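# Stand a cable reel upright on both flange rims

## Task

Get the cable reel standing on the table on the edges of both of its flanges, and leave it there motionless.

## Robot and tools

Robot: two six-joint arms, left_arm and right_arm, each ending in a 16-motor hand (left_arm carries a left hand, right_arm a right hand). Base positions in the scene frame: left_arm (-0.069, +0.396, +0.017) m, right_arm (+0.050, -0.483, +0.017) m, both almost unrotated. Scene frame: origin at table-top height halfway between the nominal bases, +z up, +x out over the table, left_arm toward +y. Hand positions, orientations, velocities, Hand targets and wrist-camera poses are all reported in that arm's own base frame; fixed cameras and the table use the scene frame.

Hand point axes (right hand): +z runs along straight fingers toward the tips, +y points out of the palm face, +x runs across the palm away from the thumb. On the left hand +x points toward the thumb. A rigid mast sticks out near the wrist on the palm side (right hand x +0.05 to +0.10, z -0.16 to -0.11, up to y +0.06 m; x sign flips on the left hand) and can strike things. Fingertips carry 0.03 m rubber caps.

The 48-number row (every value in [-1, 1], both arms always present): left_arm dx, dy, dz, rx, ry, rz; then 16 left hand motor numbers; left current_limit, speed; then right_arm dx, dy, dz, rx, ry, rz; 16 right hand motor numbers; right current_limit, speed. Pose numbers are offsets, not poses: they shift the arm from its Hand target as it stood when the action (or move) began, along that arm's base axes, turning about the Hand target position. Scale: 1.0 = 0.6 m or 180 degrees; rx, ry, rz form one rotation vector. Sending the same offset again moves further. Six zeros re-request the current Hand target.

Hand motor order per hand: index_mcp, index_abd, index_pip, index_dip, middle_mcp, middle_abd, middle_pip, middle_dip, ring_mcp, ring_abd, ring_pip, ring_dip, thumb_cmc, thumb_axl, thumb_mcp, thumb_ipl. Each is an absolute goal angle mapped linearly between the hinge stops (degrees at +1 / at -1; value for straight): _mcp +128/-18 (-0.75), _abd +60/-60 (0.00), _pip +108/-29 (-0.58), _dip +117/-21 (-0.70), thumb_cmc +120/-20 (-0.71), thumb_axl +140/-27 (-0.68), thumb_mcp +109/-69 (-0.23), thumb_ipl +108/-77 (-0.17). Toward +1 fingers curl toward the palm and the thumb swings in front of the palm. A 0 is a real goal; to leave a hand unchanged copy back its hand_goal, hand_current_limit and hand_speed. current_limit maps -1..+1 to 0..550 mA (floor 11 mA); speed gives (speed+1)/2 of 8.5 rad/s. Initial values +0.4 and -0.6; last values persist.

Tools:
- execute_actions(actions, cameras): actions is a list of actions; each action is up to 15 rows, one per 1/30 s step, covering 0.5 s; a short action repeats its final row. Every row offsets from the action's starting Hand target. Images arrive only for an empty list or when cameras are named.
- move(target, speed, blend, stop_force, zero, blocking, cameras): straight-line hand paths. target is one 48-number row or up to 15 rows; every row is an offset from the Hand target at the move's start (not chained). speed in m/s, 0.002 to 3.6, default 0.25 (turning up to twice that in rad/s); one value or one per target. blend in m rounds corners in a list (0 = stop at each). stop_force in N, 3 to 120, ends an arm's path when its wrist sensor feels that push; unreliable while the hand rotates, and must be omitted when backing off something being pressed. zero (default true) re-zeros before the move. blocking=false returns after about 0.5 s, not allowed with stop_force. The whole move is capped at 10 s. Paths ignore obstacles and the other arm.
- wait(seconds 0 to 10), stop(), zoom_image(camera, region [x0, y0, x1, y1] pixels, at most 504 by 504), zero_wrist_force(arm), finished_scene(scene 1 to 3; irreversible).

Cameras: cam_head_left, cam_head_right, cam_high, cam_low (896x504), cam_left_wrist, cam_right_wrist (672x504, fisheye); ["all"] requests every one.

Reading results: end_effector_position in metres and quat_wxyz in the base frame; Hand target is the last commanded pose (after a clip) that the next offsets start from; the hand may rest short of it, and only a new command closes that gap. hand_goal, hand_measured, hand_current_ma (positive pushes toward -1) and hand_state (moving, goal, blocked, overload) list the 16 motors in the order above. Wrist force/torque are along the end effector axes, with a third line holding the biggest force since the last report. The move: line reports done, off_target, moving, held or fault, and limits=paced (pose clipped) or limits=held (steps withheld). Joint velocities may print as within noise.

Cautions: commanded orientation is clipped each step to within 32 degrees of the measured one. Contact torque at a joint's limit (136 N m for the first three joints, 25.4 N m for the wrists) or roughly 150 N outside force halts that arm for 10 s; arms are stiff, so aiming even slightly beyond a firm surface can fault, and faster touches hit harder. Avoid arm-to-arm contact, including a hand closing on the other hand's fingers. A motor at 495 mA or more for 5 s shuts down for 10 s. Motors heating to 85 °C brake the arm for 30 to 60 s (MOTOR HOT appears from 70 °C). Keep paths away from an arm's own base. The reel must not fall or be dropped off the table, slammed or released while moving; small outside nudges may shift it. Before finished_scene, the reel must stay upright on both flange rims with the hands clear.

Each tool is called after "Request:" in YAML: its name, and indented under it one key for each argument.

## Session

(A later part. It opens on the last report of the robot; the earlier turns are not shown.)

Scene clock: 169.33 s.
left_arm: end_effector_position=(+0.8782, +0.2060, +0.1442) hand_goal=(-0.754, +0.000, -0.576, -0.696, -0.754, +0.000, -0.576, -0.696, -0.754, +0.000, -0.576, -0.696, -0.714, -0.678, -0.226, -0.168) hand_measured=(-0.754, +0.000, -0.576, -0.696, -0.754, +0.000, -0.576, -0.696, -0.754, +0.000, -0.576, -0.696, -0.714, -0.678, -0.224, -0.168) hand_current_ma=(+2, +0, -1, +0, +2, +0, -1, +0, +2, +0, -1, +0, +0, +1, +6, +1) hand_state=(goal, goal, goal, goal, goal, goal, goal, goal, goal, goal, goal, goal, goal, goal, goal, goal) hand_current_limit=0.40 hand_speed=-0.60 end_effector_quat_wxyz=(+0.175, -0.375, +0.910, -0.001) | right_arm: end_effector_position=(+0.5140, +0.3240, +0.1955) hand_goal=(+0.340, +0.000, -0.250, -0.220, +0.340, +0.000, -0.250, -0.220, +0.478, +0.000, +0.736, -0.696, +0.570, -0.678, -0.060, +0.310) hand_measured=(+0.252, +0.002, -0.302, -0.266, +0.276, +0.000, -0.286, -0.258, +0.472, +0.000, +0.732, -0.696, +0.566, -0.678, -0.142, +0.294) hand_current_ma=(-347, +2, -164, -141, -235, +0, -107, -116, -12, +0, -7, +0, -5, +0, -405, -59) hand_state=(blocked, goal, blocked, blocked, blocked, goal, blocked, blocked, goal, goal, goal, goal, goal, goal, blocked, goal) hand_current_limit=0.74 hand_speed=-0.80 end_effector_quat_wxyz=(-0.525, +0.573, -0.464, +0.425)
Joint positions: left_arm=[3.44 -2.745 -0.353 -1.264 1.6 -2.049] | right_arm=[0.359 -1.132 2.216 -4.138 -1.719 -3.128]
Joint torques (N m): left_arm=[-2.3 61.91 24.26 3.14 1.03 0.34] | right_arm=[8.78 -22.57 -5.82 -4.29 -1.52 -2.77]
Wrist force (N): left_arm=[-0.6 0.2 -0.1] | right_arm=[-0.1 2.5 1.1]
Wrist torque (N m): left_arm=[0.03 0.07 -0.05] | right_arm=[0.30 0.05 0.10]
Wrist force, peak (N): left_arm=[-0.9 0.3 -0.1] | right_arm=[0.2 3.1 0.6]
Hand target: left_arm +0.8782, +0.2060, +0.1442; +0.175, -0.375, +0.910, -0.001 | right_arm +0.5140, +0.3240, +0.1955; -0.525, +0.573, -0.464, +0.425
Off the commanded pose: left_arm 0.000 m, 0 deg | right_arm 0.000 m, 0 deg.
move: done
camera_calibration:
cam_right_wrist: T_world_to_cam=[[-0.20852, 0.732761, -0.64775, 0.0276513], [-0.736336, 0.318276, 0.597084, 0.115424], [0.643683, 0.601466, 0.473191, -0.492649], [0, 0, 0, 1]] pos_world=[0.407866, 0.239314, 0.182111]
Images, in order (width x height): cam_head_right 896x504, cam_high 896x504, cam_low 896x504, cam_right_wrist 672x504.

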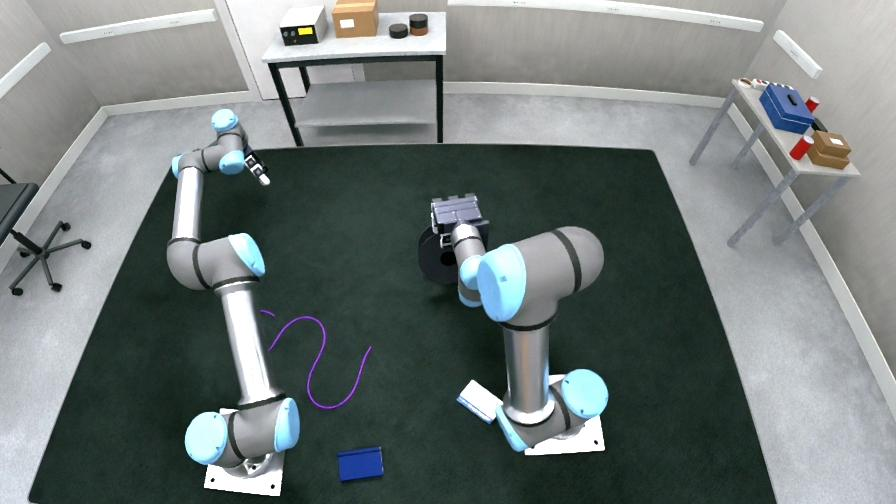

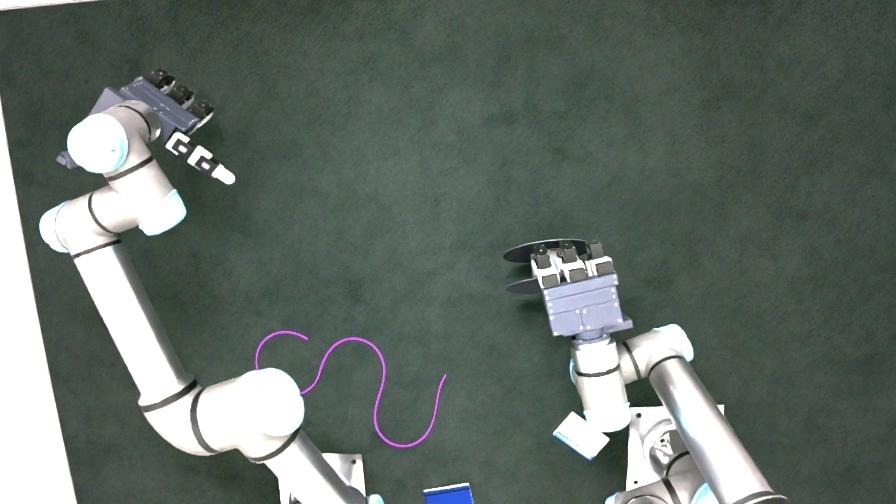

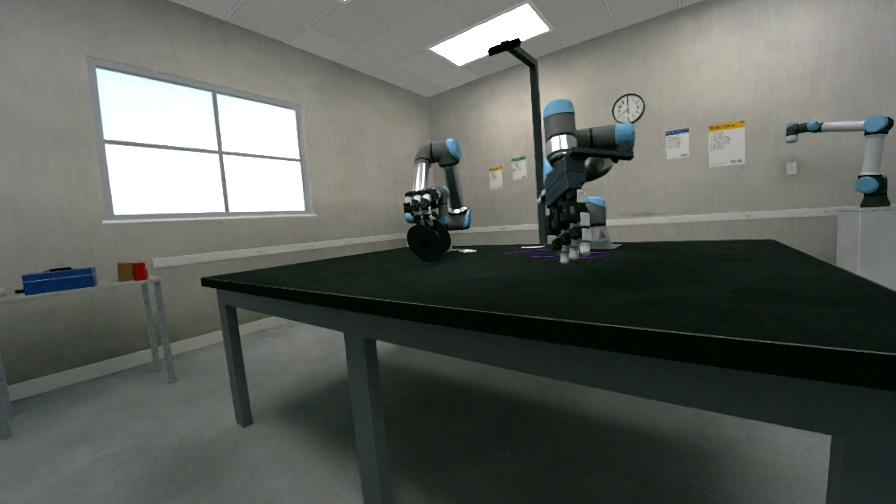

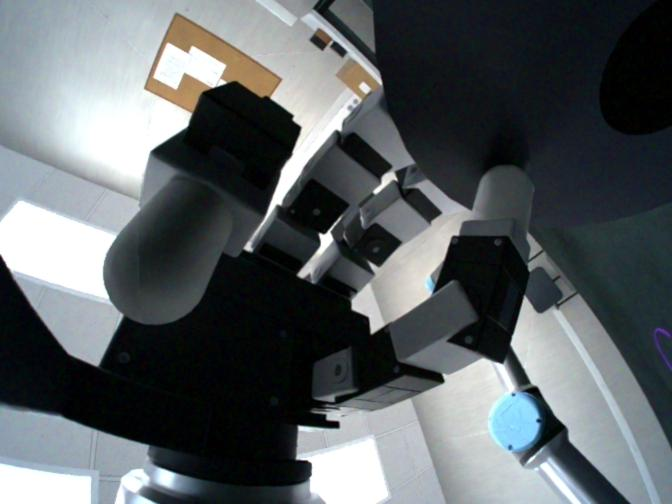

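Request:
move:
  target:
    - [0,0,0,0,0,0,-0.754,0,-0.576,-0.696,-0.754,0,-0.576,-0.696,-0.754,0,-0.576,-0.696,-0.714,-0.678,-0.226,-0.168,0.4,-0.6,-0.0422,-0.0090,0.0022,0.0081,-0.0380,0,0.34,0,-0.25,-0.22,0.34,0,-0.25,-0.22,0.479,0,0.737,-0.696,0.571,-0.678,-0.06,0.31,0.74,-0.8]
    - [0,0,0,0,0,0,-0.754,0,-0.576,-0.696,-0.754,0,-0.576,-0.696,-0.754,0,-0.576,-0.696,-0.714,-0.678,-0.226,-0.168,0.4,-0.6,-0.0843,-0.0179,-0.0007,0.0162,-0.0761,0,0.34,0,-0.25,-0.22,0.34,0,-0.25,-0.22,0.479,0,0.737,-0.696,0.571,-0.678,-0.06,0.31,0.74,-0.8]
    - [0,0,0,0,0,0,-0.754,0,-0.576,-0.696,-0.754,0,-0.576,-0.696,-0.754,0,-0.576,-0.696,-0.714,-0.678,-0.226,-0.168,0.4,-0.6,-0.1198,-0.0255,-0.0082,0.0231,-0.1087,0,0.34,0,-0.25,-0.22,0.34,0,-0.25,-0.22,0.479,0,0.737,-0.696,0.571,-0.678,-0.06,0.31,0.74,-0.8]
  speed: [0.08,0.06,0.04]
  blend: 0.01
  cameras: ["cam_right_wrist","cam_low","cam_high","cam_head_right","cam_head_left"]

Request:
zoom_image:
  camera: "cam_low"
  region: [390, 195, 470, 275]

Request:
zoom_image:
  camera: "cam_high"
  region: [490, 220, 620, 320]

Request:
zoom_image:
  camera: "cam_head_left"
  region: [400, 190, 520, 310]

Scene clock: 189.47 s.
left_arm: end_effector_position=(+0.8782, +0.2060, +0.1442) hand_goal=(-0.754, +0.000, -0.576, -0.696, -0.754, +0.000, -0.576, -0.696, -0.754, +0.000, -0.576, -0.696, -0.714, -0.678, -0.226, -0.168) hand_measured=(-0.754, +0.000, -0.576, -0.696, -0.754, +0.000, -0.576, -0.696, -0.754, +0.000, -0.576, -0.696, -0.714, -0.678, -0.224, -0.168) hand_current_ma=(+2, +0, -1, +0, +2, +0, -1, +0, +2, +0, -1, +0, +0, +1, +6, +1) hand_state=(goal, goal, goal, goal, goal, goal, goal, goal, goal, goal, goal, goal, goal, goal, goal, goal) hand_current_limit=0.40 hand_speed=-0.60 end_effector_quat_wxyz=(+0.175, -0.375, +0.910, -0.001) | right_arm: end_effector_position=(+0.4422, +0.3087, +0.1906) hand_goal=(+0.340, +0.000, -0.250, -0.220, +0.340, +0.000, -0.250, -0.220, +0.478, +0.000, +0.736, -0.696, +0.570, -0.678, -0.060, +0.310) hand_measured=(+0.232, +0.002, -0.312, -0.266, +0.276, -0.002, -0.286, -0.240, +0.476, +0.000, +0.732, -0.696, +0.548, -0.686, -0.106, +0.330) hand_current_ma=(-445, +2, -205, -141, -235, -3, -107, -53, -3, +0, -7, +0, -60, -23, -199, +72) hand_state=(blocked, goal, blocked, blocked, blocked, goal, blocked, blocked, goal, goal, goal, goal, blocked, goal, blocked, goal) hand_current_limit=0.74 hand_speed=-0.80 end_effector_quat_wxyz=(+0.617, -0.473, +0.383, -0.499)
Joint positions: left_arm=[3.44 -2.745 -0.353 -1.264 1.6 -2.049] | right_arm=[0.409 -0.936 2.355 -4.829 -1.763 -3.194]
Joint torques (N m): left_arm=[-2.07 61.89 24.45 3.01 1.5 0.29] | right_arm=[7.29 -16.11 5.11 -1.07 -1.78 -3.39]
Wrist force (N): left_arm=[-0.2 0.0 0.0] | right_arm=[-0.5 -10.3 0.1]
Wrist torque (N m): left_arm=[0.00 0.03 -0.03] | right_arm=[-0.19 -0.01 0.31]
Wrist force, peak (N): left_arm=[-0.7 0.4 0.0] | right_arm=[-0.8 -11.1 0.5]
Hand target: left_arm +0.8782, +0.2060, +0.1442; +0.175, -0.375, +0.910, -0.001 | right_arm +0.4421, +0.3087, +0.1906; +0.617, -0.473, +0.383, -0.499
Off the commanded pose: left_arm 0.000 m, 0 deg | right_arm 0.000 m, 0 deg.
move: done
camera_calibration:
cam_right_wrist: T_world_to_cam=[[0.0112178, 0.779495, -0.626308, -0.095019], [-0.897536, 0.283959, 0.337337, 0.201646], [0.440798, 0.55835, 0.70281, -0.375554], [0, 0, 0, 1]] pos_world=[0.347594, 0.226498, 0.13641]
Images, in order (width x height): cam_head_left 896x504, cam_head_right 896x504, cam_high 896x504, cam_low 896x504, cam_right_wrist 672x504.

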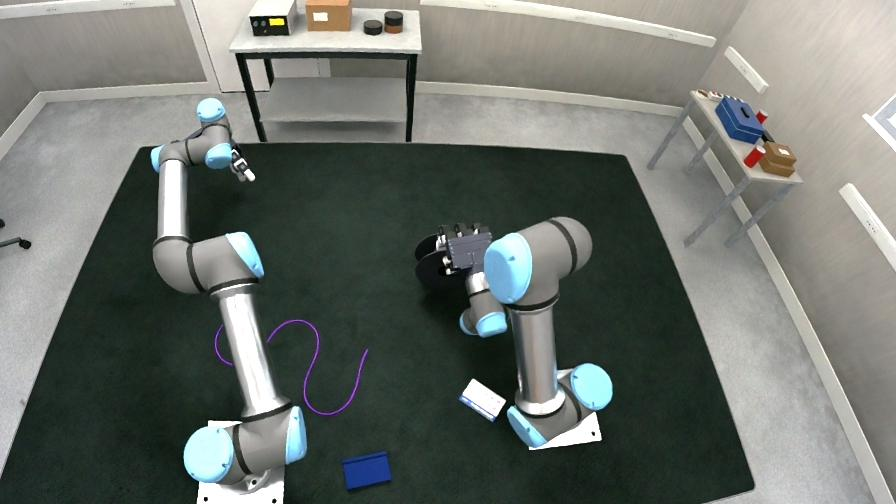

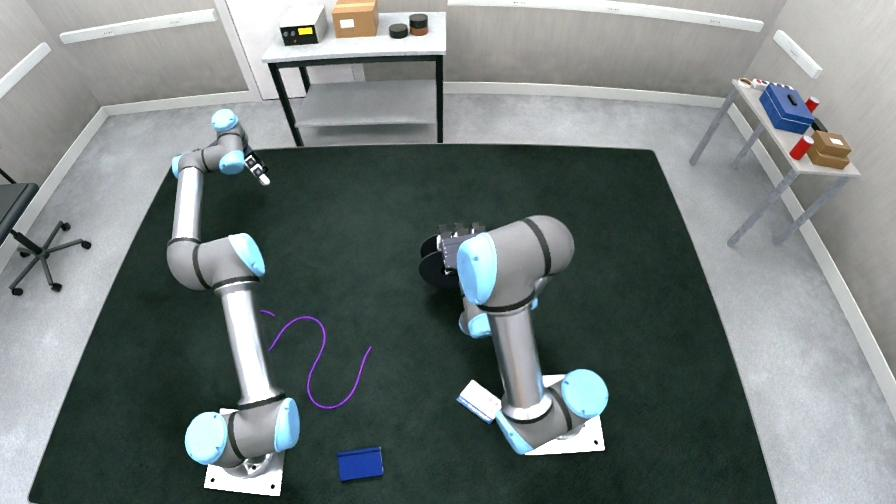

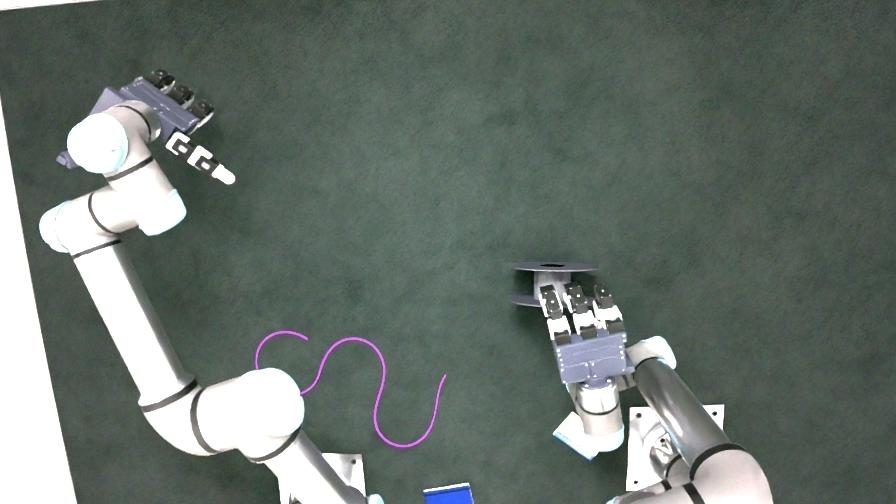

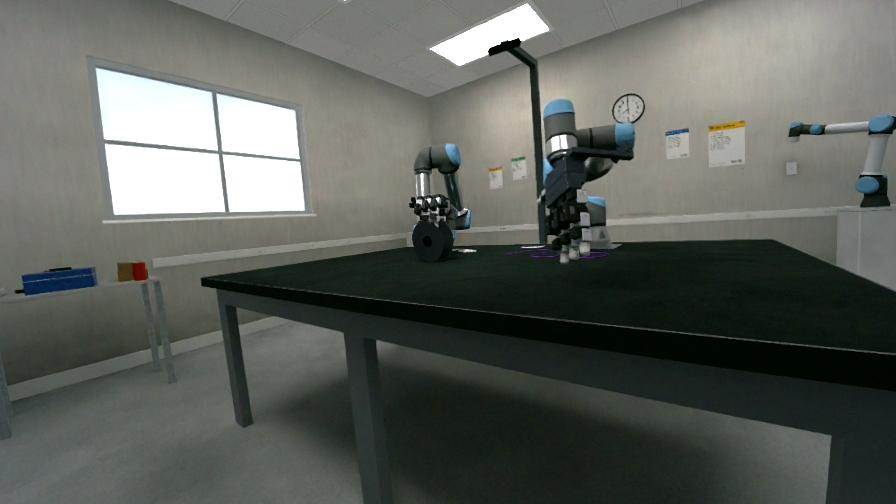

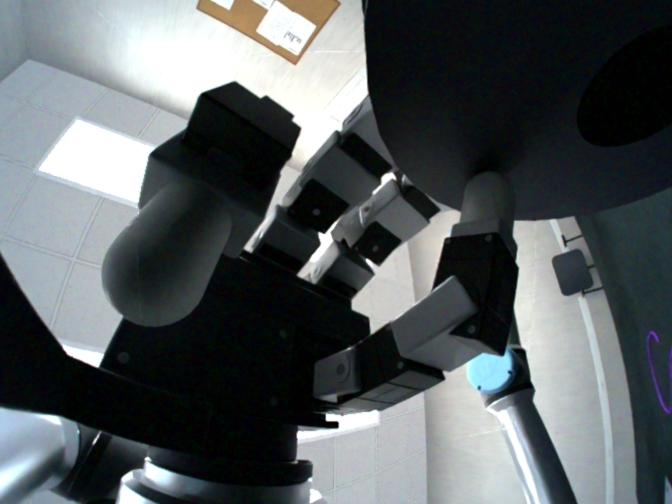

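Scaled by 6.300 from the camera's 896x504 image, which has a finer 1280x720 frame.

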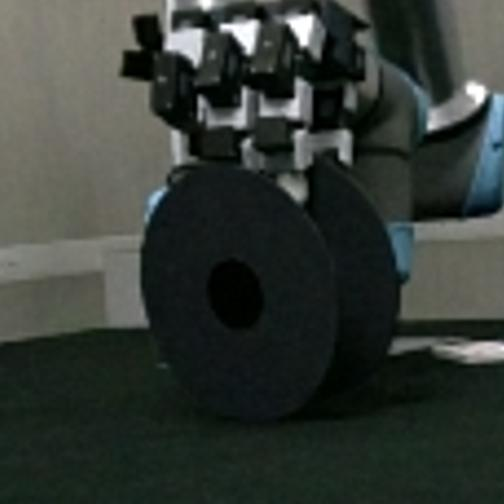

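Scaled by 3.877 from the camera's 896x504 image, which has a finer 1280x720 frame.

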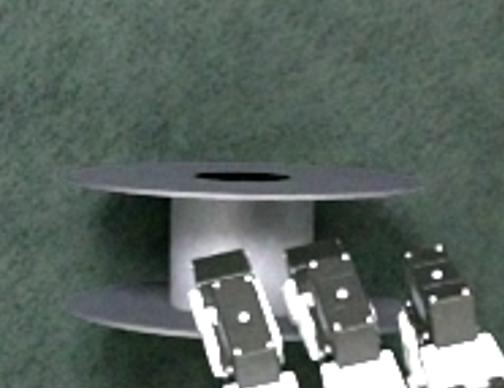

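Scaled by 4.200 from the camera's 896x504 image, which has a finer 1280x720 frame.

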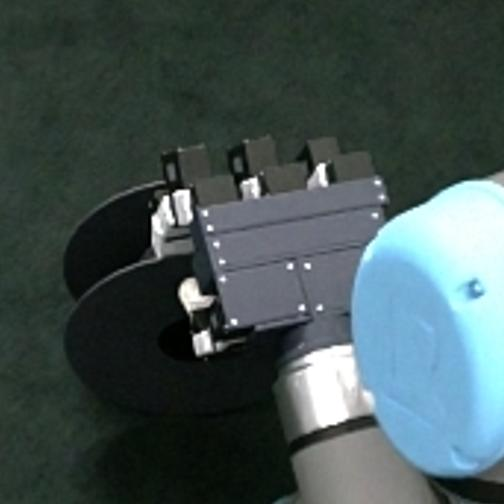

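Request:
move:
  target:
    - [0,0,0,0,0,0,-0.754,0,-0.576,-0.696,-0.754,0,-0.576,-0.696,-0.754,0,-0.576,-0.696,-0.714,-0.678,-0.226,-0.168,0.4,-0.6,0,0,0.0083,0,0,0,0.34,0,-0.25,-0.22,0.34,0,-0.25,-0.22,0.479,0,0.737,-0.696,0.571,-0.678,-0.06,0.31,0.74,-0.8]
    - [0,0,0,0,0,0,-0.754,0,-0.576,-0.696,-0.754,0,-0.576,-0.696,-0.754,0,-0.576,-0.696,-0.714,-0.678,-0.226,-0.168,0.4,-0.6,-0.0394,0.0020,-0.0032,-0.0018,-0.0360,0,0.34,0,-0.25,-0.22,0.34,0,-0.25,-0.22,0.479,0,0.737,-0.696,0.571,-0.678,-0.06,0.31,0.74,-0.8]
  speed: 0.03
  cameras: ["cam_right_wrist","cam_low","cam_high","cam_head_left"]

Request:
zoom_image:
  camera: "cam_low"
  region: [390, 195, 470, 275]

Request:
zoom_image:
  camera: "cam_high"
  region: [490, 220, 620, 320]

Request:
zoom_image:
  camera: "cam_head_left"
  region: [400, 190, 520, 310]

Scene clock: 226.87 s.
left_arm: end_effector_position=(+0.8782, +0.2060, +0.1442) hand_goal=(-0.754, +0.000, -0.576, -0.696, -0.754, +0.000, -0.576, -0.696, -0.754, +0.000, -0.576, -0.696, -0.714, -0.678, -0.226, -0.168) hand_measured=(-0.754, +0.000, -0.576, -0.696, -0.754, +0.000, -0.576, -0.696, -0.754, +0.000, -0.576, -0.696, -0.714, -0.678, -0.224, -0.168) hand_current_ma=(+2, +0, -1, +0, +2, +0, -1, +0, +2, +0, -1, +0, +0, +1, +6, +1) hand_state=(goal, goal, goal, goal, goal, goal, goal, goal, goal, goal, goal, goal, goal, goal, goal, goal) hand_current_limit=0.40 hand_speed=-0.60 end_effector_quat_wxyz=(+0.175, -0.375, +0.910, -0.001) | right_arm: end_effector_position=(+0.4185, +0.3099, +0.1886) hand_goal=(+0.340, +0.000, -0.250, -0.220, +0.340, +0.000, -0.250, -0.220, +0.478, +0.000, +0.736, -0.696, +0.570, -0.678, -0.060, +0.310) hand_measured=(+0.232, +0.012, -0.314, -0.258, +0.278, +0.004, -0.286, -0.242, +0.478, +0.000, +0.732, -0.696, +0.542, -0.690, -0.106, +0.330) hand_current_ma=(-445, +21, -216, -112, -220, +6, -107, -58, -1, +0, -7, +0, -79, -33, -198, +70) hand_state=(blocked, goal, blocked, blocked, blocked, goal, blocked, blocked, goal, goal, goal, goal, blocked, goal, blocked, goal) hand_current_limit=0.74 hand_speed=-0.80 end_effector_quat_wxyz=(+0.636, -0.446, +0.346, -0.526)
Joint positions: left_arm=[3.44 -2.745 -0.353 -1.264 1.6 -2.049] | right_arm=[0.45 -0.857 2.358 -5.024 -1.786 -3.258]
Joint torques (N m): left_arm=[-1.79 62.27 25.23 3.15 1.41 0.38] | right_arm=[9.4 -22.04 -8.79 -2.89 -1.55 -2.8]
Wrist force (N): left_arm=[-0.4 0.2 0.0] | right_arm=[0.6 0.8 0.3]
Wrist torque (N m): left_arm=[0.03 0.06 -0.03] | right_arm=[0.11 -0.02 0.18]
Wrist force, peak (N): left_arm=[-0.8 0.3 -0.2] | right_arm=[-0.9 -11.3 0.2]
Hand target: left_arm +0.8782, +0.2060, +0.1442; +0.175, -0.375, +0.910, -0.001 | right_arm +0.4185, +0.3099, +0.1886; +0.636, -0.446, +0.346, -0.526
Off the commanded pose: left_arm 0.000 m, 0 deg | right_arm 0.000 m, 0 deg.
move: done
camera_calibration:
cam_right_wrist: T_world_to_cam=[[0.082097, 0.775937, -0.625445, -0.12557], [-0.929763, 0.285618, 0.2323, 0.213588], [0.358889, 0.562444, 0.744886, -0.339355], [0, 0, 0, 1]] pos_world=[0.330686, 0.227299, 0.124627]
Images, in order (width x height): cam_head_left 896x504, cam_high 896x504, cam_low 896x504, cam_right_wrist 672x504.

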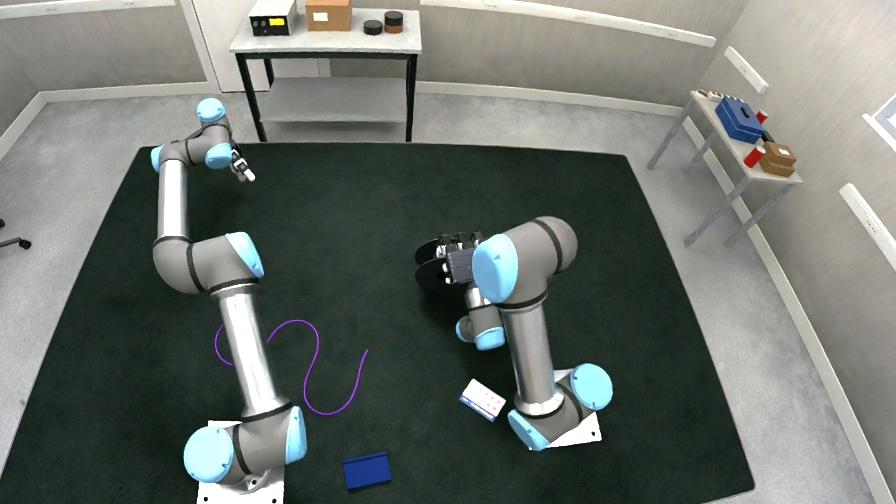

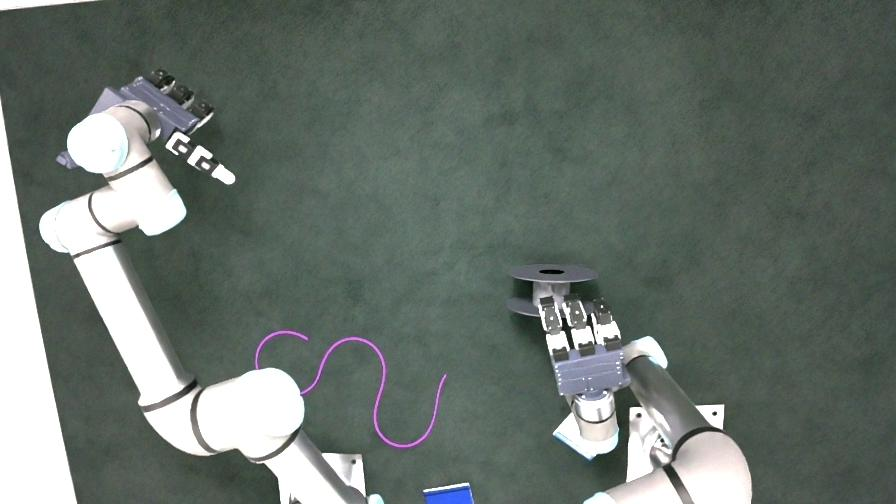

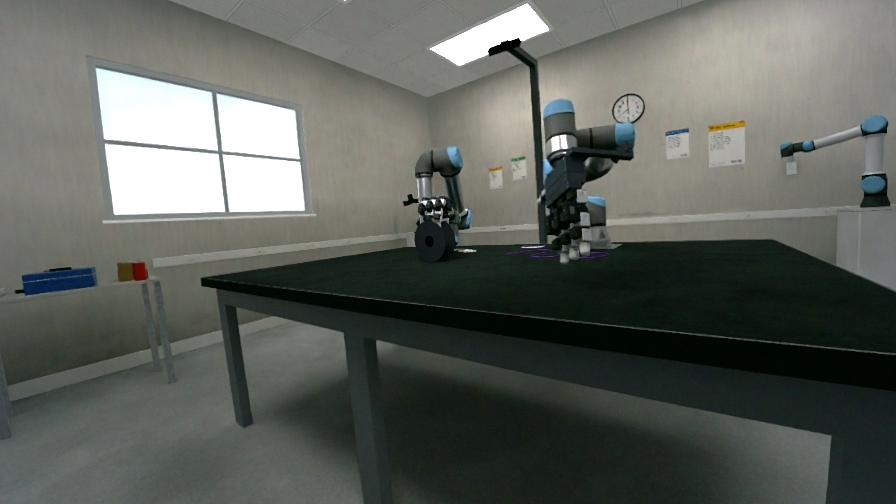

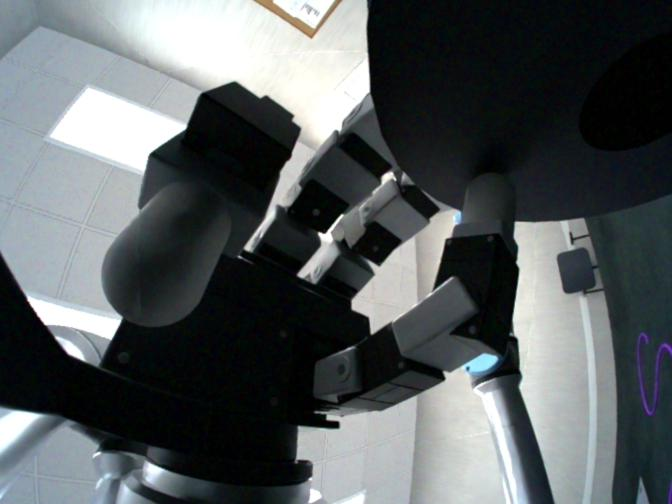

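Scaled by 6.300 from the camera's 896x504 image, which has a finer 1280x720 frame.

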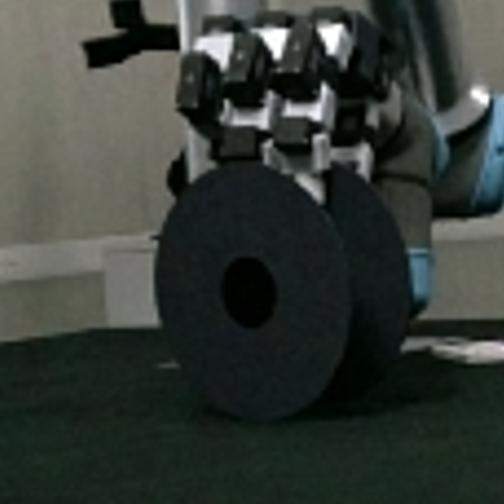

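Scaled by 3.877 from the camera's 896x504 image, which has a finer 1280x720 frame.

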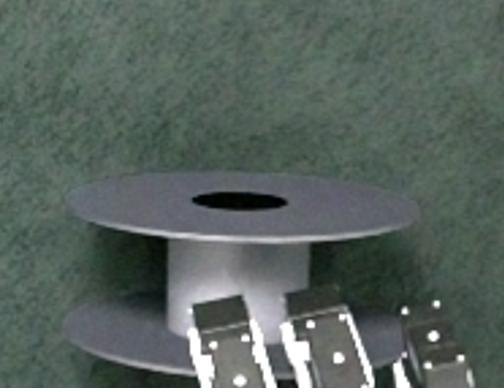

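Scaled by 4.200 from the camera's 896x504 image, which has a finer 1280x720 frame.

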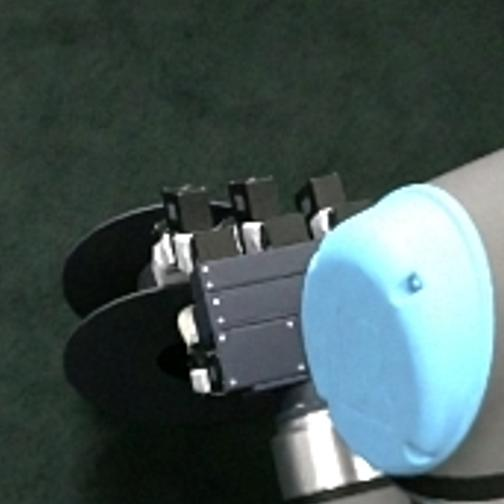

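Request:
move:
  target: [0,0,0,0,0,0,-0.754,0,-0.576,-0.696,-0.754,0,-0.576,-0.696,-0.754,0,-0.576,-0.696,-0.714,-0.678,-0.226,-0.168,0.4,-0.6,0,0,-0.007,0,0,0,0.34,0,-0.25,-0.22,0.34,0,-0.25,-0.22,0.479,0,0.737,-0.696,0.571,-0.678,-0.06,0.31,0.74,-0.8]
  speed: 0.005
  stop_force: 3
  cameras: []

Request:
move:
  target: [0,0,0,0,0,0,-0.754,0,-0.576,-0.696,-0.754,0,-0.576,-0.696,-0.754,0,-0.576,-0.696,-0.714,-0.678,-0.226,-0.168,0.4,-0.6,0,0,0,0,0,0,0.245,0.003,-0.305,-0.255,0.285,0.001,-0.29,-0.245,0.479,0,0.737,-0.696,0.55,-0.684,-0.095,0.325,0.74,-0.94]
  speed: 0.02
  cameras: ["cam_right_wrist","cam_low","cam_high"]

Request:
zoom_image:
  camera: "cam_low"
  region: [390, 195, 470, 275]

Request:
zoom_image:
  camera: "cam_high"
  region: [490, 220, 620, 320]

Scene clock: 241.37 s.
left_arm: end_effector_position=(+0.8782, +0.2060, +0.1442) hand_goal=(-0.754, +0.000, -0.576, -0.696, -0.754, +0.000, -0.576, -0.696, -0.754, +0.000, -0.576, -0.696, -0.714, -0.678, -0.226, -0.168) hand_measured=(-0.754, +0.000, -0.576, -0.696, -0.754, +0.000, -0.576, -0.696, -0.754, +0.000, -0.576, -0.696, -0.714, -0.678, -0.224, -0.168) hand_current_ma=(+2, +0, -1, +0, +2, +0, -1, +0, +2, +0, -1, +0, +0, +1, +6, +1) hand_state=(goal, goal, goal, goal, goal, goal, goal, goal, goal, goal, goal, goal, goal, goal, goal, goal) hand_current_limit=0.40 hand_speed=-0.60 end_effector_quat_wxyz=(+0.175, -0.375, +0.910, -0.001) | right_arm: end_effector_position=(+0.4185, +0.3099, +0.1885) hand_goal=(+0.340, +0.000, -0.250, -0.220, +0.340, +0.000, -0.250, -0.220, +0.478, +0.000, +0.736, -0.696, +0.570, -0.678, -0.060, +0.310) hand_measured=(+0.232, +0.012, -0.314, -0.258, +0.278, +0.004, -0.286, -0.242, +0.478, +0.000, +0.732, -0.696, +0.542, -0.690, -0.106, +0.330) hand_current_ma=(-445, +21, -216, -112, -220, +6, -107, -58, -1, +0, -7, +0, -79, -33, -198, +70) hand_state=(blocked, goal, blocked, blocked, blocked, goal, blocked, blocked, goal, goal, goal, goal, blocked, goal, blocked, goal) hand_current_limit=0.74 hand_speed=-0.80 end_effector_quat_wxyz=(+0.636, -0.446, +0.346, -0.526)
Joint positions: left_arm=[3.44 -2.745 -0.353 -1.264 1.6 -2.049] | right_arm=[0.45 -0.856 2.358 -5.024 -1.786 -3.258]
Joint torques (N m): left_arm=[-2.06 62.13 24.52 3.05 1.53 0.4] | right_arm=[6.68 -46.12 4.36 1.58 -1.25 -2.89]
Wrist force (N): left_arm=[-0.5 0.0 0.0] | right_arm=[0.0 -4.1 0.2]
Wrist torque (N m): left_arm=[0.00 0.07 -0.04] | right_arm=[-0.10 0.02 0.21]
Wrist force, peak (N): left_arm=[-0.8 0.1 0.0] | right_arm=[-0.2 -6.3 0.2]
Hand target: left_arm +0.8782, +0.2060, +0.1442; +0.175, -0.375, +0.910, -0.001 | right_arm +0.4185, +0.3099, +0.1885; +0.636, -0.446, +0.346, -0.526 (not the last commanded pose)
Off the commanded pose: left_arm 0.000 m, 0 deg | right_arm 0.004 m, 0 deg.
move: contact (right_arm)
No camera images: "cameras" was empty.

Scene clock: 241.87 s.
left_arm: end_effector_position=(+0.8782, +0.2060, +0.1442) hand_goal=(-0.754, +0.000, -0.576, -0.696, -0.754, +0.000, -0.576, -0.696, -0.754, +0.000, -0.576, -0.696, -0.714, -0.678, -0.226, -0.168) hand_measured=(-0.754, +0.000, -0.576, -0.696, -0.754, +0.000, -0.576, -0.696, -0.754, +0.000, -0.576, -0.696, -0.714, -0.678, -0.224, -0.168) hand_current_ma=(+2, +0, -1, +0, +2, +0, -1, +0, +2, +0, -1, +0, +0, +1, +6, +1) hand_state=(goal, goal, goal, goal, goal, goal, goal, goal, goal, goal, goal, goal, goal, goal, goal, goal) hand_current_limit=0.40 hand_speed=-0.60 end_effector_quat_wxyz=(+0.175, -0.375, +0.910, -0.001) | right_arm: end_effector_position=(+0.4185, +0.3099, +0.1885) hand_goal=(+0.244, +0.002, -0.306, -0.256, +0.284, +0.000, -0.290, -0.246, +0.478, +0.000, +0.736, -0.696, +0.550, -0.684, -0.096, +0.324) hand_measured=(+0.230, +0.010, -0.324, -0.268, +0.278, +0.004, -0.296, -0.250, +0.478, +0.000, +0.732, -0.696, +0.540, -0.692, -0.110, +0.332) hand_current_ma=(-39, +14, -43, -27, -12, +5, -9, -7, -1, +0, -7, +0, -22, -18, -44, +20) hand_state=(moving, goal, goal, goal, goal, goal, goal, goal, goal, goal, goal, goal, goal, goal, goal, goal) hand_current_limit=0.74 hand_speed=-0.94 end_effector_quat_wxyz=(+0.636, -0.446, +0.346, -0.526)
Joint positions: left_arm=[3.44 -2.745 -0.353 -1.264 1.6 -2.049] | right_arm=[0.45 -0.856 2.358 -5.024 -1.786 -3.258]
Joint torques (N m): left_arm=[-2.02 62.37 25.13 3.03 1.52 0.3] | right_arm=[5.73 -44.52 4.81 1.17 -1.21 -3.02]
Wrist force (N): left_arm=[-0.5 0.2 0.1] | right_arm=[0.1 -3.6 0.1]
Wrist torque (N m): left_arm=[0.02 0.07 -0.05] | right_arm=[-0.07 0.03 0.15]
Wrist force, peak (N): left_arm=[-0.4 0.6 0.0] | right_arm=[0.1 -5.7 0.2]
Hand target: left_arm +0.8782, +0.2060, +0.1442; +0.175, -0.375, +0.910, -0.001 | right_arm +0.4185, +0.3099, +0.1885; +0.636, -0.446, +0.346, -0.526
Off the commanded pose: left_arm 0.000 m, 0 deg | right_arm 0.000 m, 0 deg.
move: done
camera_calibration:
cam_right_wrist: T_world_to_cam=[[0.0819857, 0.775872, -0.625541, -0.125647], [-0.929736, 0.285619, 0.232405, 0.213561], [0.358983, 0.562534, 0.744773, -0.339374], [0, 0, 0, 1]] pos_world=[0.330686, 0.227398, 0.124527]
Images, in order (width x height): cam_high 896x504, cam_low 896x504, cam_right_wrist 672x504.

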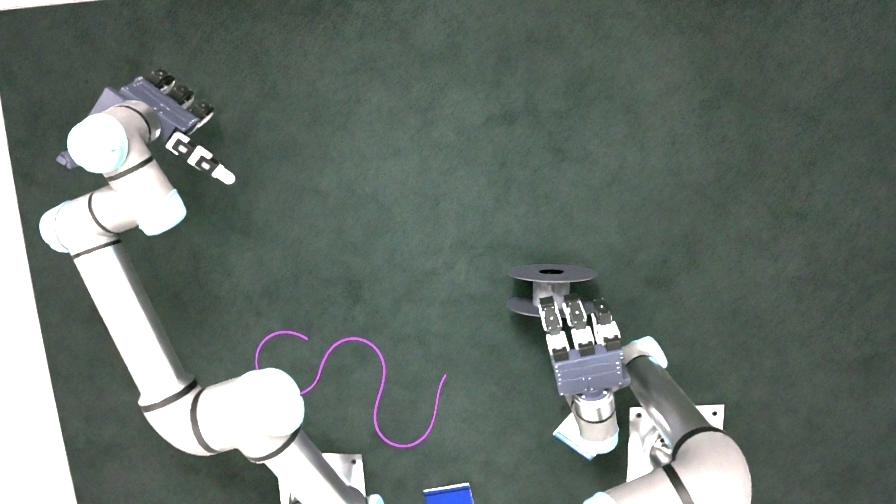

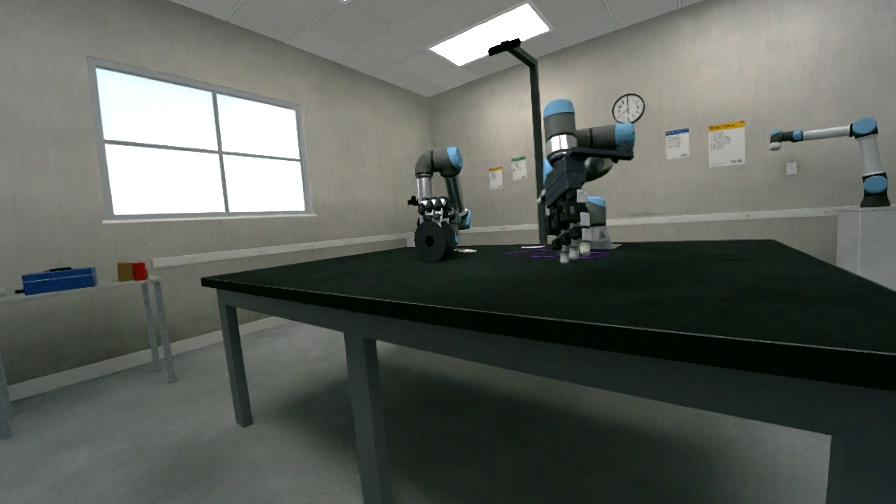

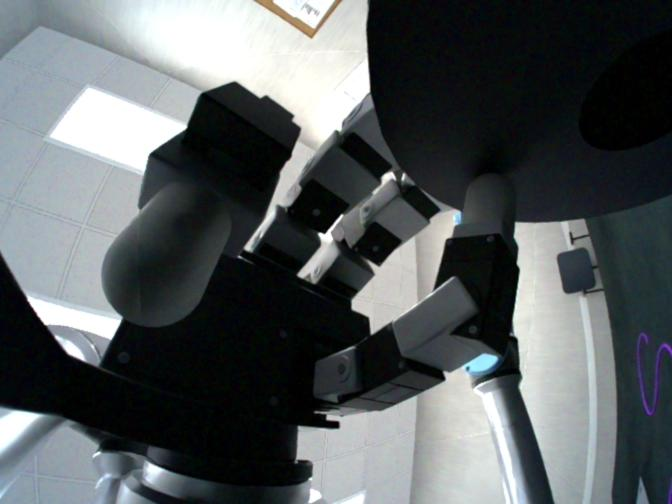

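Scaled by 6.300 from the camera's 896x504 image, which has a finer 1280x720 frame.

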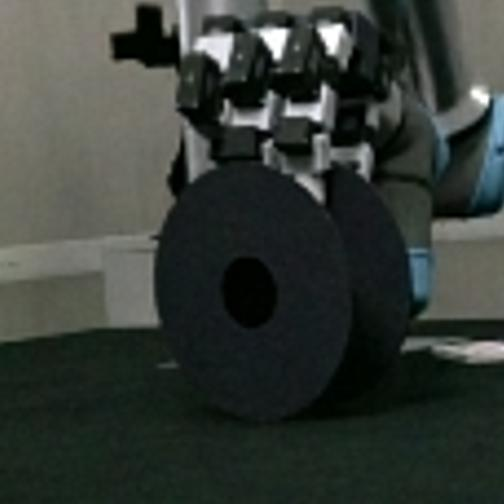

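Scaled by 3.877 from the camera's 896x504 image, which has a finer 1280x720 frame.

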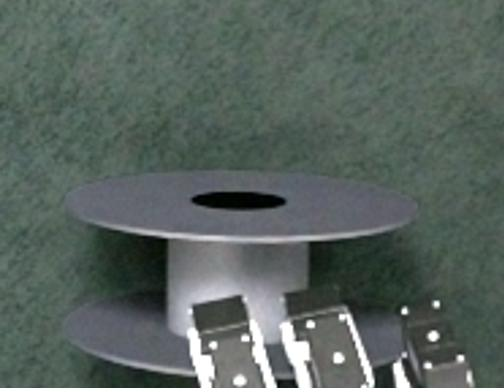

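Request:
move:
  target: [0,0,0,0,0,0,-0.754,0,-0.576,-0.696,-0.754,0,-0.576,-0.696,-0.754,0,-0.576,-0.696,-0.714,-0.678,-0.226,-0.168,0.4,-0.6,0,0,0.001,0,0,0,0.235,0.003,-0.315,-0.265,0.275,0.001,-0.295,-0.25,0.479,0,0.737,-0.696,0.55,-0.686,-0.12,0.325,0.74,-0.95]
  speed: 0.01
  cameras: []

Request:
move:
  target: [0,0,0,0,0,0,-0.754,0,-0.576,-0.696,-0.754,0,-0.576,-0.696,-0.754,0,-0.576,-0.696,-0.714,-0.678,-0.226,-0.168,0.4,-0.6,0,0,0,0,0,0,0.20,0.003,-0.32,-0.285,0.235,0.001,-0.31,-0.275,0.479,0,0.737,-0.696,0.555,-0.683,-0.21,0.30,0.74,-0.95]
  speed: 0.02
  cameras: ["cam_right_wrist","cam_low","cam_high"]

Request:
zoom_image:
  camera: "cam_low"
  region: [390, 195, 470, 275]

Request:
zoom_image:
  camera: "cam_high"
  region: [490, 220, 620, 320]

Scene clock: 253.00 s.
left_arm: end_effector_position=(+0.8782, +0.2060, +0.1442) hand_goal=(-0.754, +0.000, -0.576, -0.696, -0.754, +0.000, -0.576, -0.696, -0.754, +0.000, -0.576, -0.696, -0.714, -0.678, -0.226, -0.168) hand_measured=(-0.754, +0.000, -0.576, -0.696, -0.754, +0.000, -0.576, -0.696, -0.754, +0.000, -0.576, -0.696, -0.714, -0.678, -0.224, -0.168) hand_current_ma=(+2, +0, -1, +0, +2, +0, -1, +0, +2, +0, -1, +0, +0, +1, +6, +1) hand_state=(goal, goal, goal, goal, goal, goal, goal, goal, goal, goal, goal, goal, goal, goal, goal, goal) hand_current_limit=0.40 hand_speed=-0.60 end_effector_quat_wxyz=(+0.175, -0.375, +0.910, -0.001) | right_arm: end_effector_position=(+0.4185, +0.3099, +0.1891) hand_goal=(+0.234, +0.002, -0.316, -0.266, +0.274, +0.000, -0.296, -0.250, +0.478, +0.000, +0.736, -0.696, +0.550, -0.686, -0.120, +0.324) hand_measured=(+0.232, +0.008, -0.324, -0.268, +0.278, +0.004, -0.296, -0.250, +0.478, +0.000, +0.732, -0.696, +0.540, -0.692, -0.122, +0.330) hand_current_ma=(-3, +11, -15, -4, +6, +4, -1, +0, -1, +0, -7, +0, -22, -12, -4, +14) hand_state=(goal, goal, goal, goal, goal, goal, goal, goal, goal, goal, goal, goal, goal, goal, goal, goal) hand_current_limit=0.74 hand_speed=-0.95 end_effector_quat_wxyz=(+0.636, -0.446, +0.346, -0.526)
Joint positions: left_arm=[3.44 -2.745 -0.353 -1.264 1.6 -2.049] | right_arm=[0.45 -0.858 2.358 -5.022 -1.786 -3.258]
Joint torques (N m): left_arm=[-1.35 62.45 25.82 3.14 1.51 0.45] | right_arm=[6.93 -47.69 4.81 1.41 -1.01 -2.9]
Wrist force (N): left_arm=[-0.3 0.0 0.0] | right_arm=[0.6 -1.9 0.2]
Wrist torque (N m): left_arm=[0.00 0.05 -0.03] | right_arm=[0.02 -0.04 0.18]
Wrist force, peak (N): left_arm=[-0.7 0.4 -0.2] | right_arm=[0.2 -4.0 0.2]
Hand target: left_arm +0.8782, +0.2060, +0.1442; +0.175, -0.375, +0.910, -0.001 | right_arm +0.4185, +0.3099, +0.1891; +0.636, -0.446, +0.346, -0.526
Off the commanded pose: left_arm 0.000 m, 0 deg | right_arm 0.000 m, 0 deg.
move: done
No camera images: "cameras" was empty.

Scene clock: 253.87 s.
left_arm: end_effector_position=(+0.8782, +0.2060, +0.1442) hand_goal=(-0.754, +0.000, -0.576, -0.696, -0.754, +0.000, -0.576, -0.696, -0.754, +0.000, -0.576, -0.696, -0.714, -0.678, -0.226, -0.168) hand_measured=(-0.754, +0.000, -0.576, -0.696, -0.754, +0.000, -0.576, -0.696, -0.754, +0.000, -0.576, -0.696, -0.714, -0.678, -0.224, -0.168) hand_current_ma=(+2, +0, -1, +0, +2, +0, -1, +0, +2, +0, -1, +0, +0, +1, +6, +1) hand_state=(goal, goal, goal, goal, goal, goal, goal, goal, goal, goal, goal, goal, goal, goal, goal, goal) hand_current_limit=0.40 hand_speed=-0.60 end_effector_quat_wxyz=(+0.175, -0.375, +0.910, -0.001) | right_arm: end_effector_position=(+0.4185, +0.3099, +0.1891) hand_goal=(+0.200, +0.002, -0.320, -0.286, +0.234, +0.000, -0.310, -0.276, +0.478, +0.000, +0.736, -0.696, +0.554, -0.684, -0.210, +0.300) hand_measured=(+0.216, +0.004, -0.322, -0.284, +0.250, +0.004, -0.306, -0.274, +0.478, +0.000, +0.732, -0.696, +0.552, -0.686, -0.210, +0.300) hand_current_ma=(+41, +4, -2, +4, +39, +4, +7, +5, -1, +0, -7, +0, -4, -5, +0, +2) hand_state=(goal, goal, goal, goal, goal, goal, goal, goal, goal, goal, goal, goal, goal, goal, goal, goal) hand_current_limit=0.74 hand_speed=-0.95 end_effector_quat_wxyz=(+0.636, -0.446, +0.346, -0.526)
Joint positions: left_arm=[3.44 -2.745 -0.353 -1.264 1.6 -2.049] | right_arm=[0.45 -0.858 2.358 -5.022 -1.786 -3.258]
Joint torques (N m): left_arm=[-1.5 62.29 26.02 3.14 1.56 0.46] | right_arm=[6.75 -47.19 5.19 0.82 -1.14 -2.86]
Wrist force (N): left_arm=[-0.5 0.2 0.1] | right_arm=[0.5 -1.1 1.2]
Wrist torque (N m): left_arm=[0.02 0.06 -0.04] | right_arm=[0.06 -0.01 0.15]
Wrist force, peak (N): left_arm=[-0.8 0.3 0.3] | right_arm=[0.6 -2.3 0.4]
Hand target: left_arm +0.8782, +0.2060, +0.1442; +0.175, -0.375, +0.910, -0.001 | right_arm +0.4185, +0.3099, +0.1891; +0.636, -0.446, +0.346, -0.526
Off the commanded pose: left_arm 0.000 m, 0 deg | right_arm 0.000 m, 0 deg.
move: done
camera_calibration:
cam_right_wrist: T_world_to_cam=[[0.0819857, 0.775872, -0.625541, -0.125271], [-0.929736, 0.285619, 0.232405, 0.213422], [0.358983, 0.562534, 0.744773, -0.339821], [0, 0, 0, 1]] pos_world=[0.330686, 0.227398, 0.125127]
Images, in order (width x height): cam_high 896x504, cam_low 896x504, cam_right_wrist 672x504.

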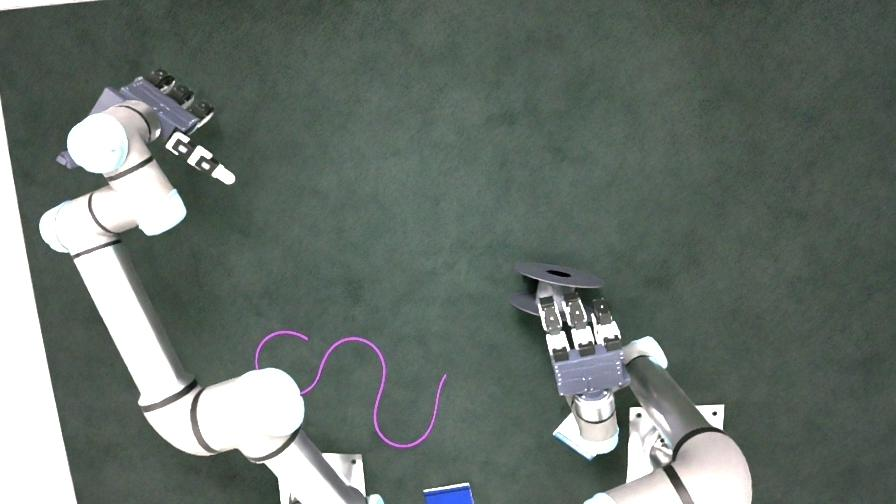

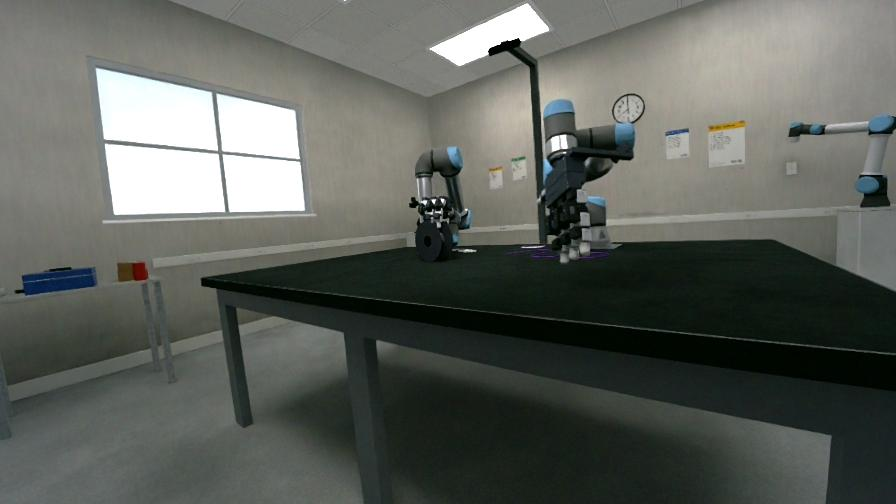

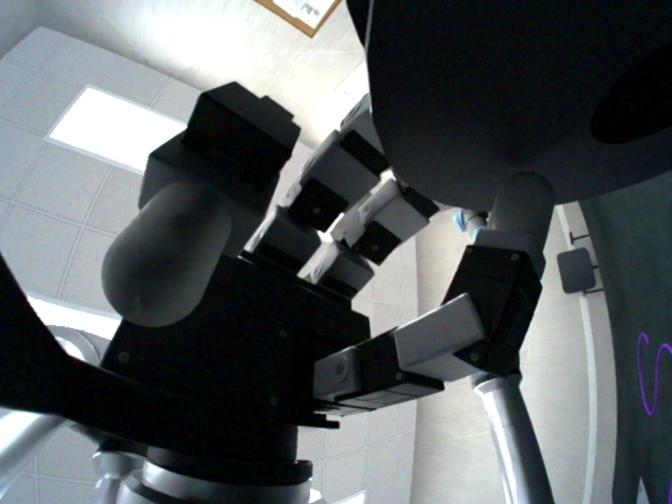

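Scaled by 6.300 from the camera's 896x504 image, which has a finer 1280x720 frame.

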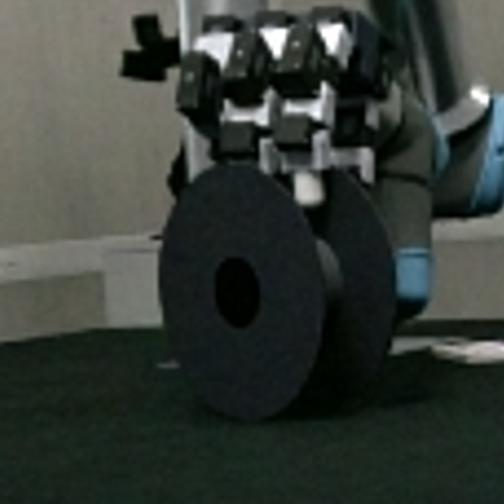

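Scaled by 3.877 from the camera's 896x504 image, which has a finer 1280x720 frame.

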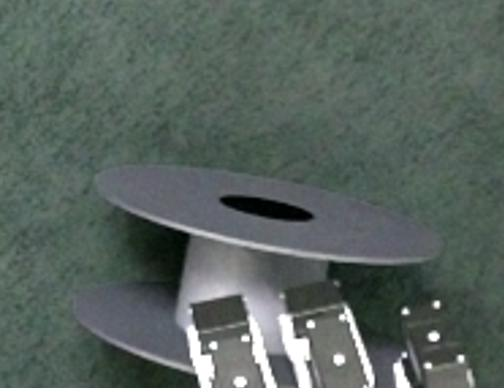

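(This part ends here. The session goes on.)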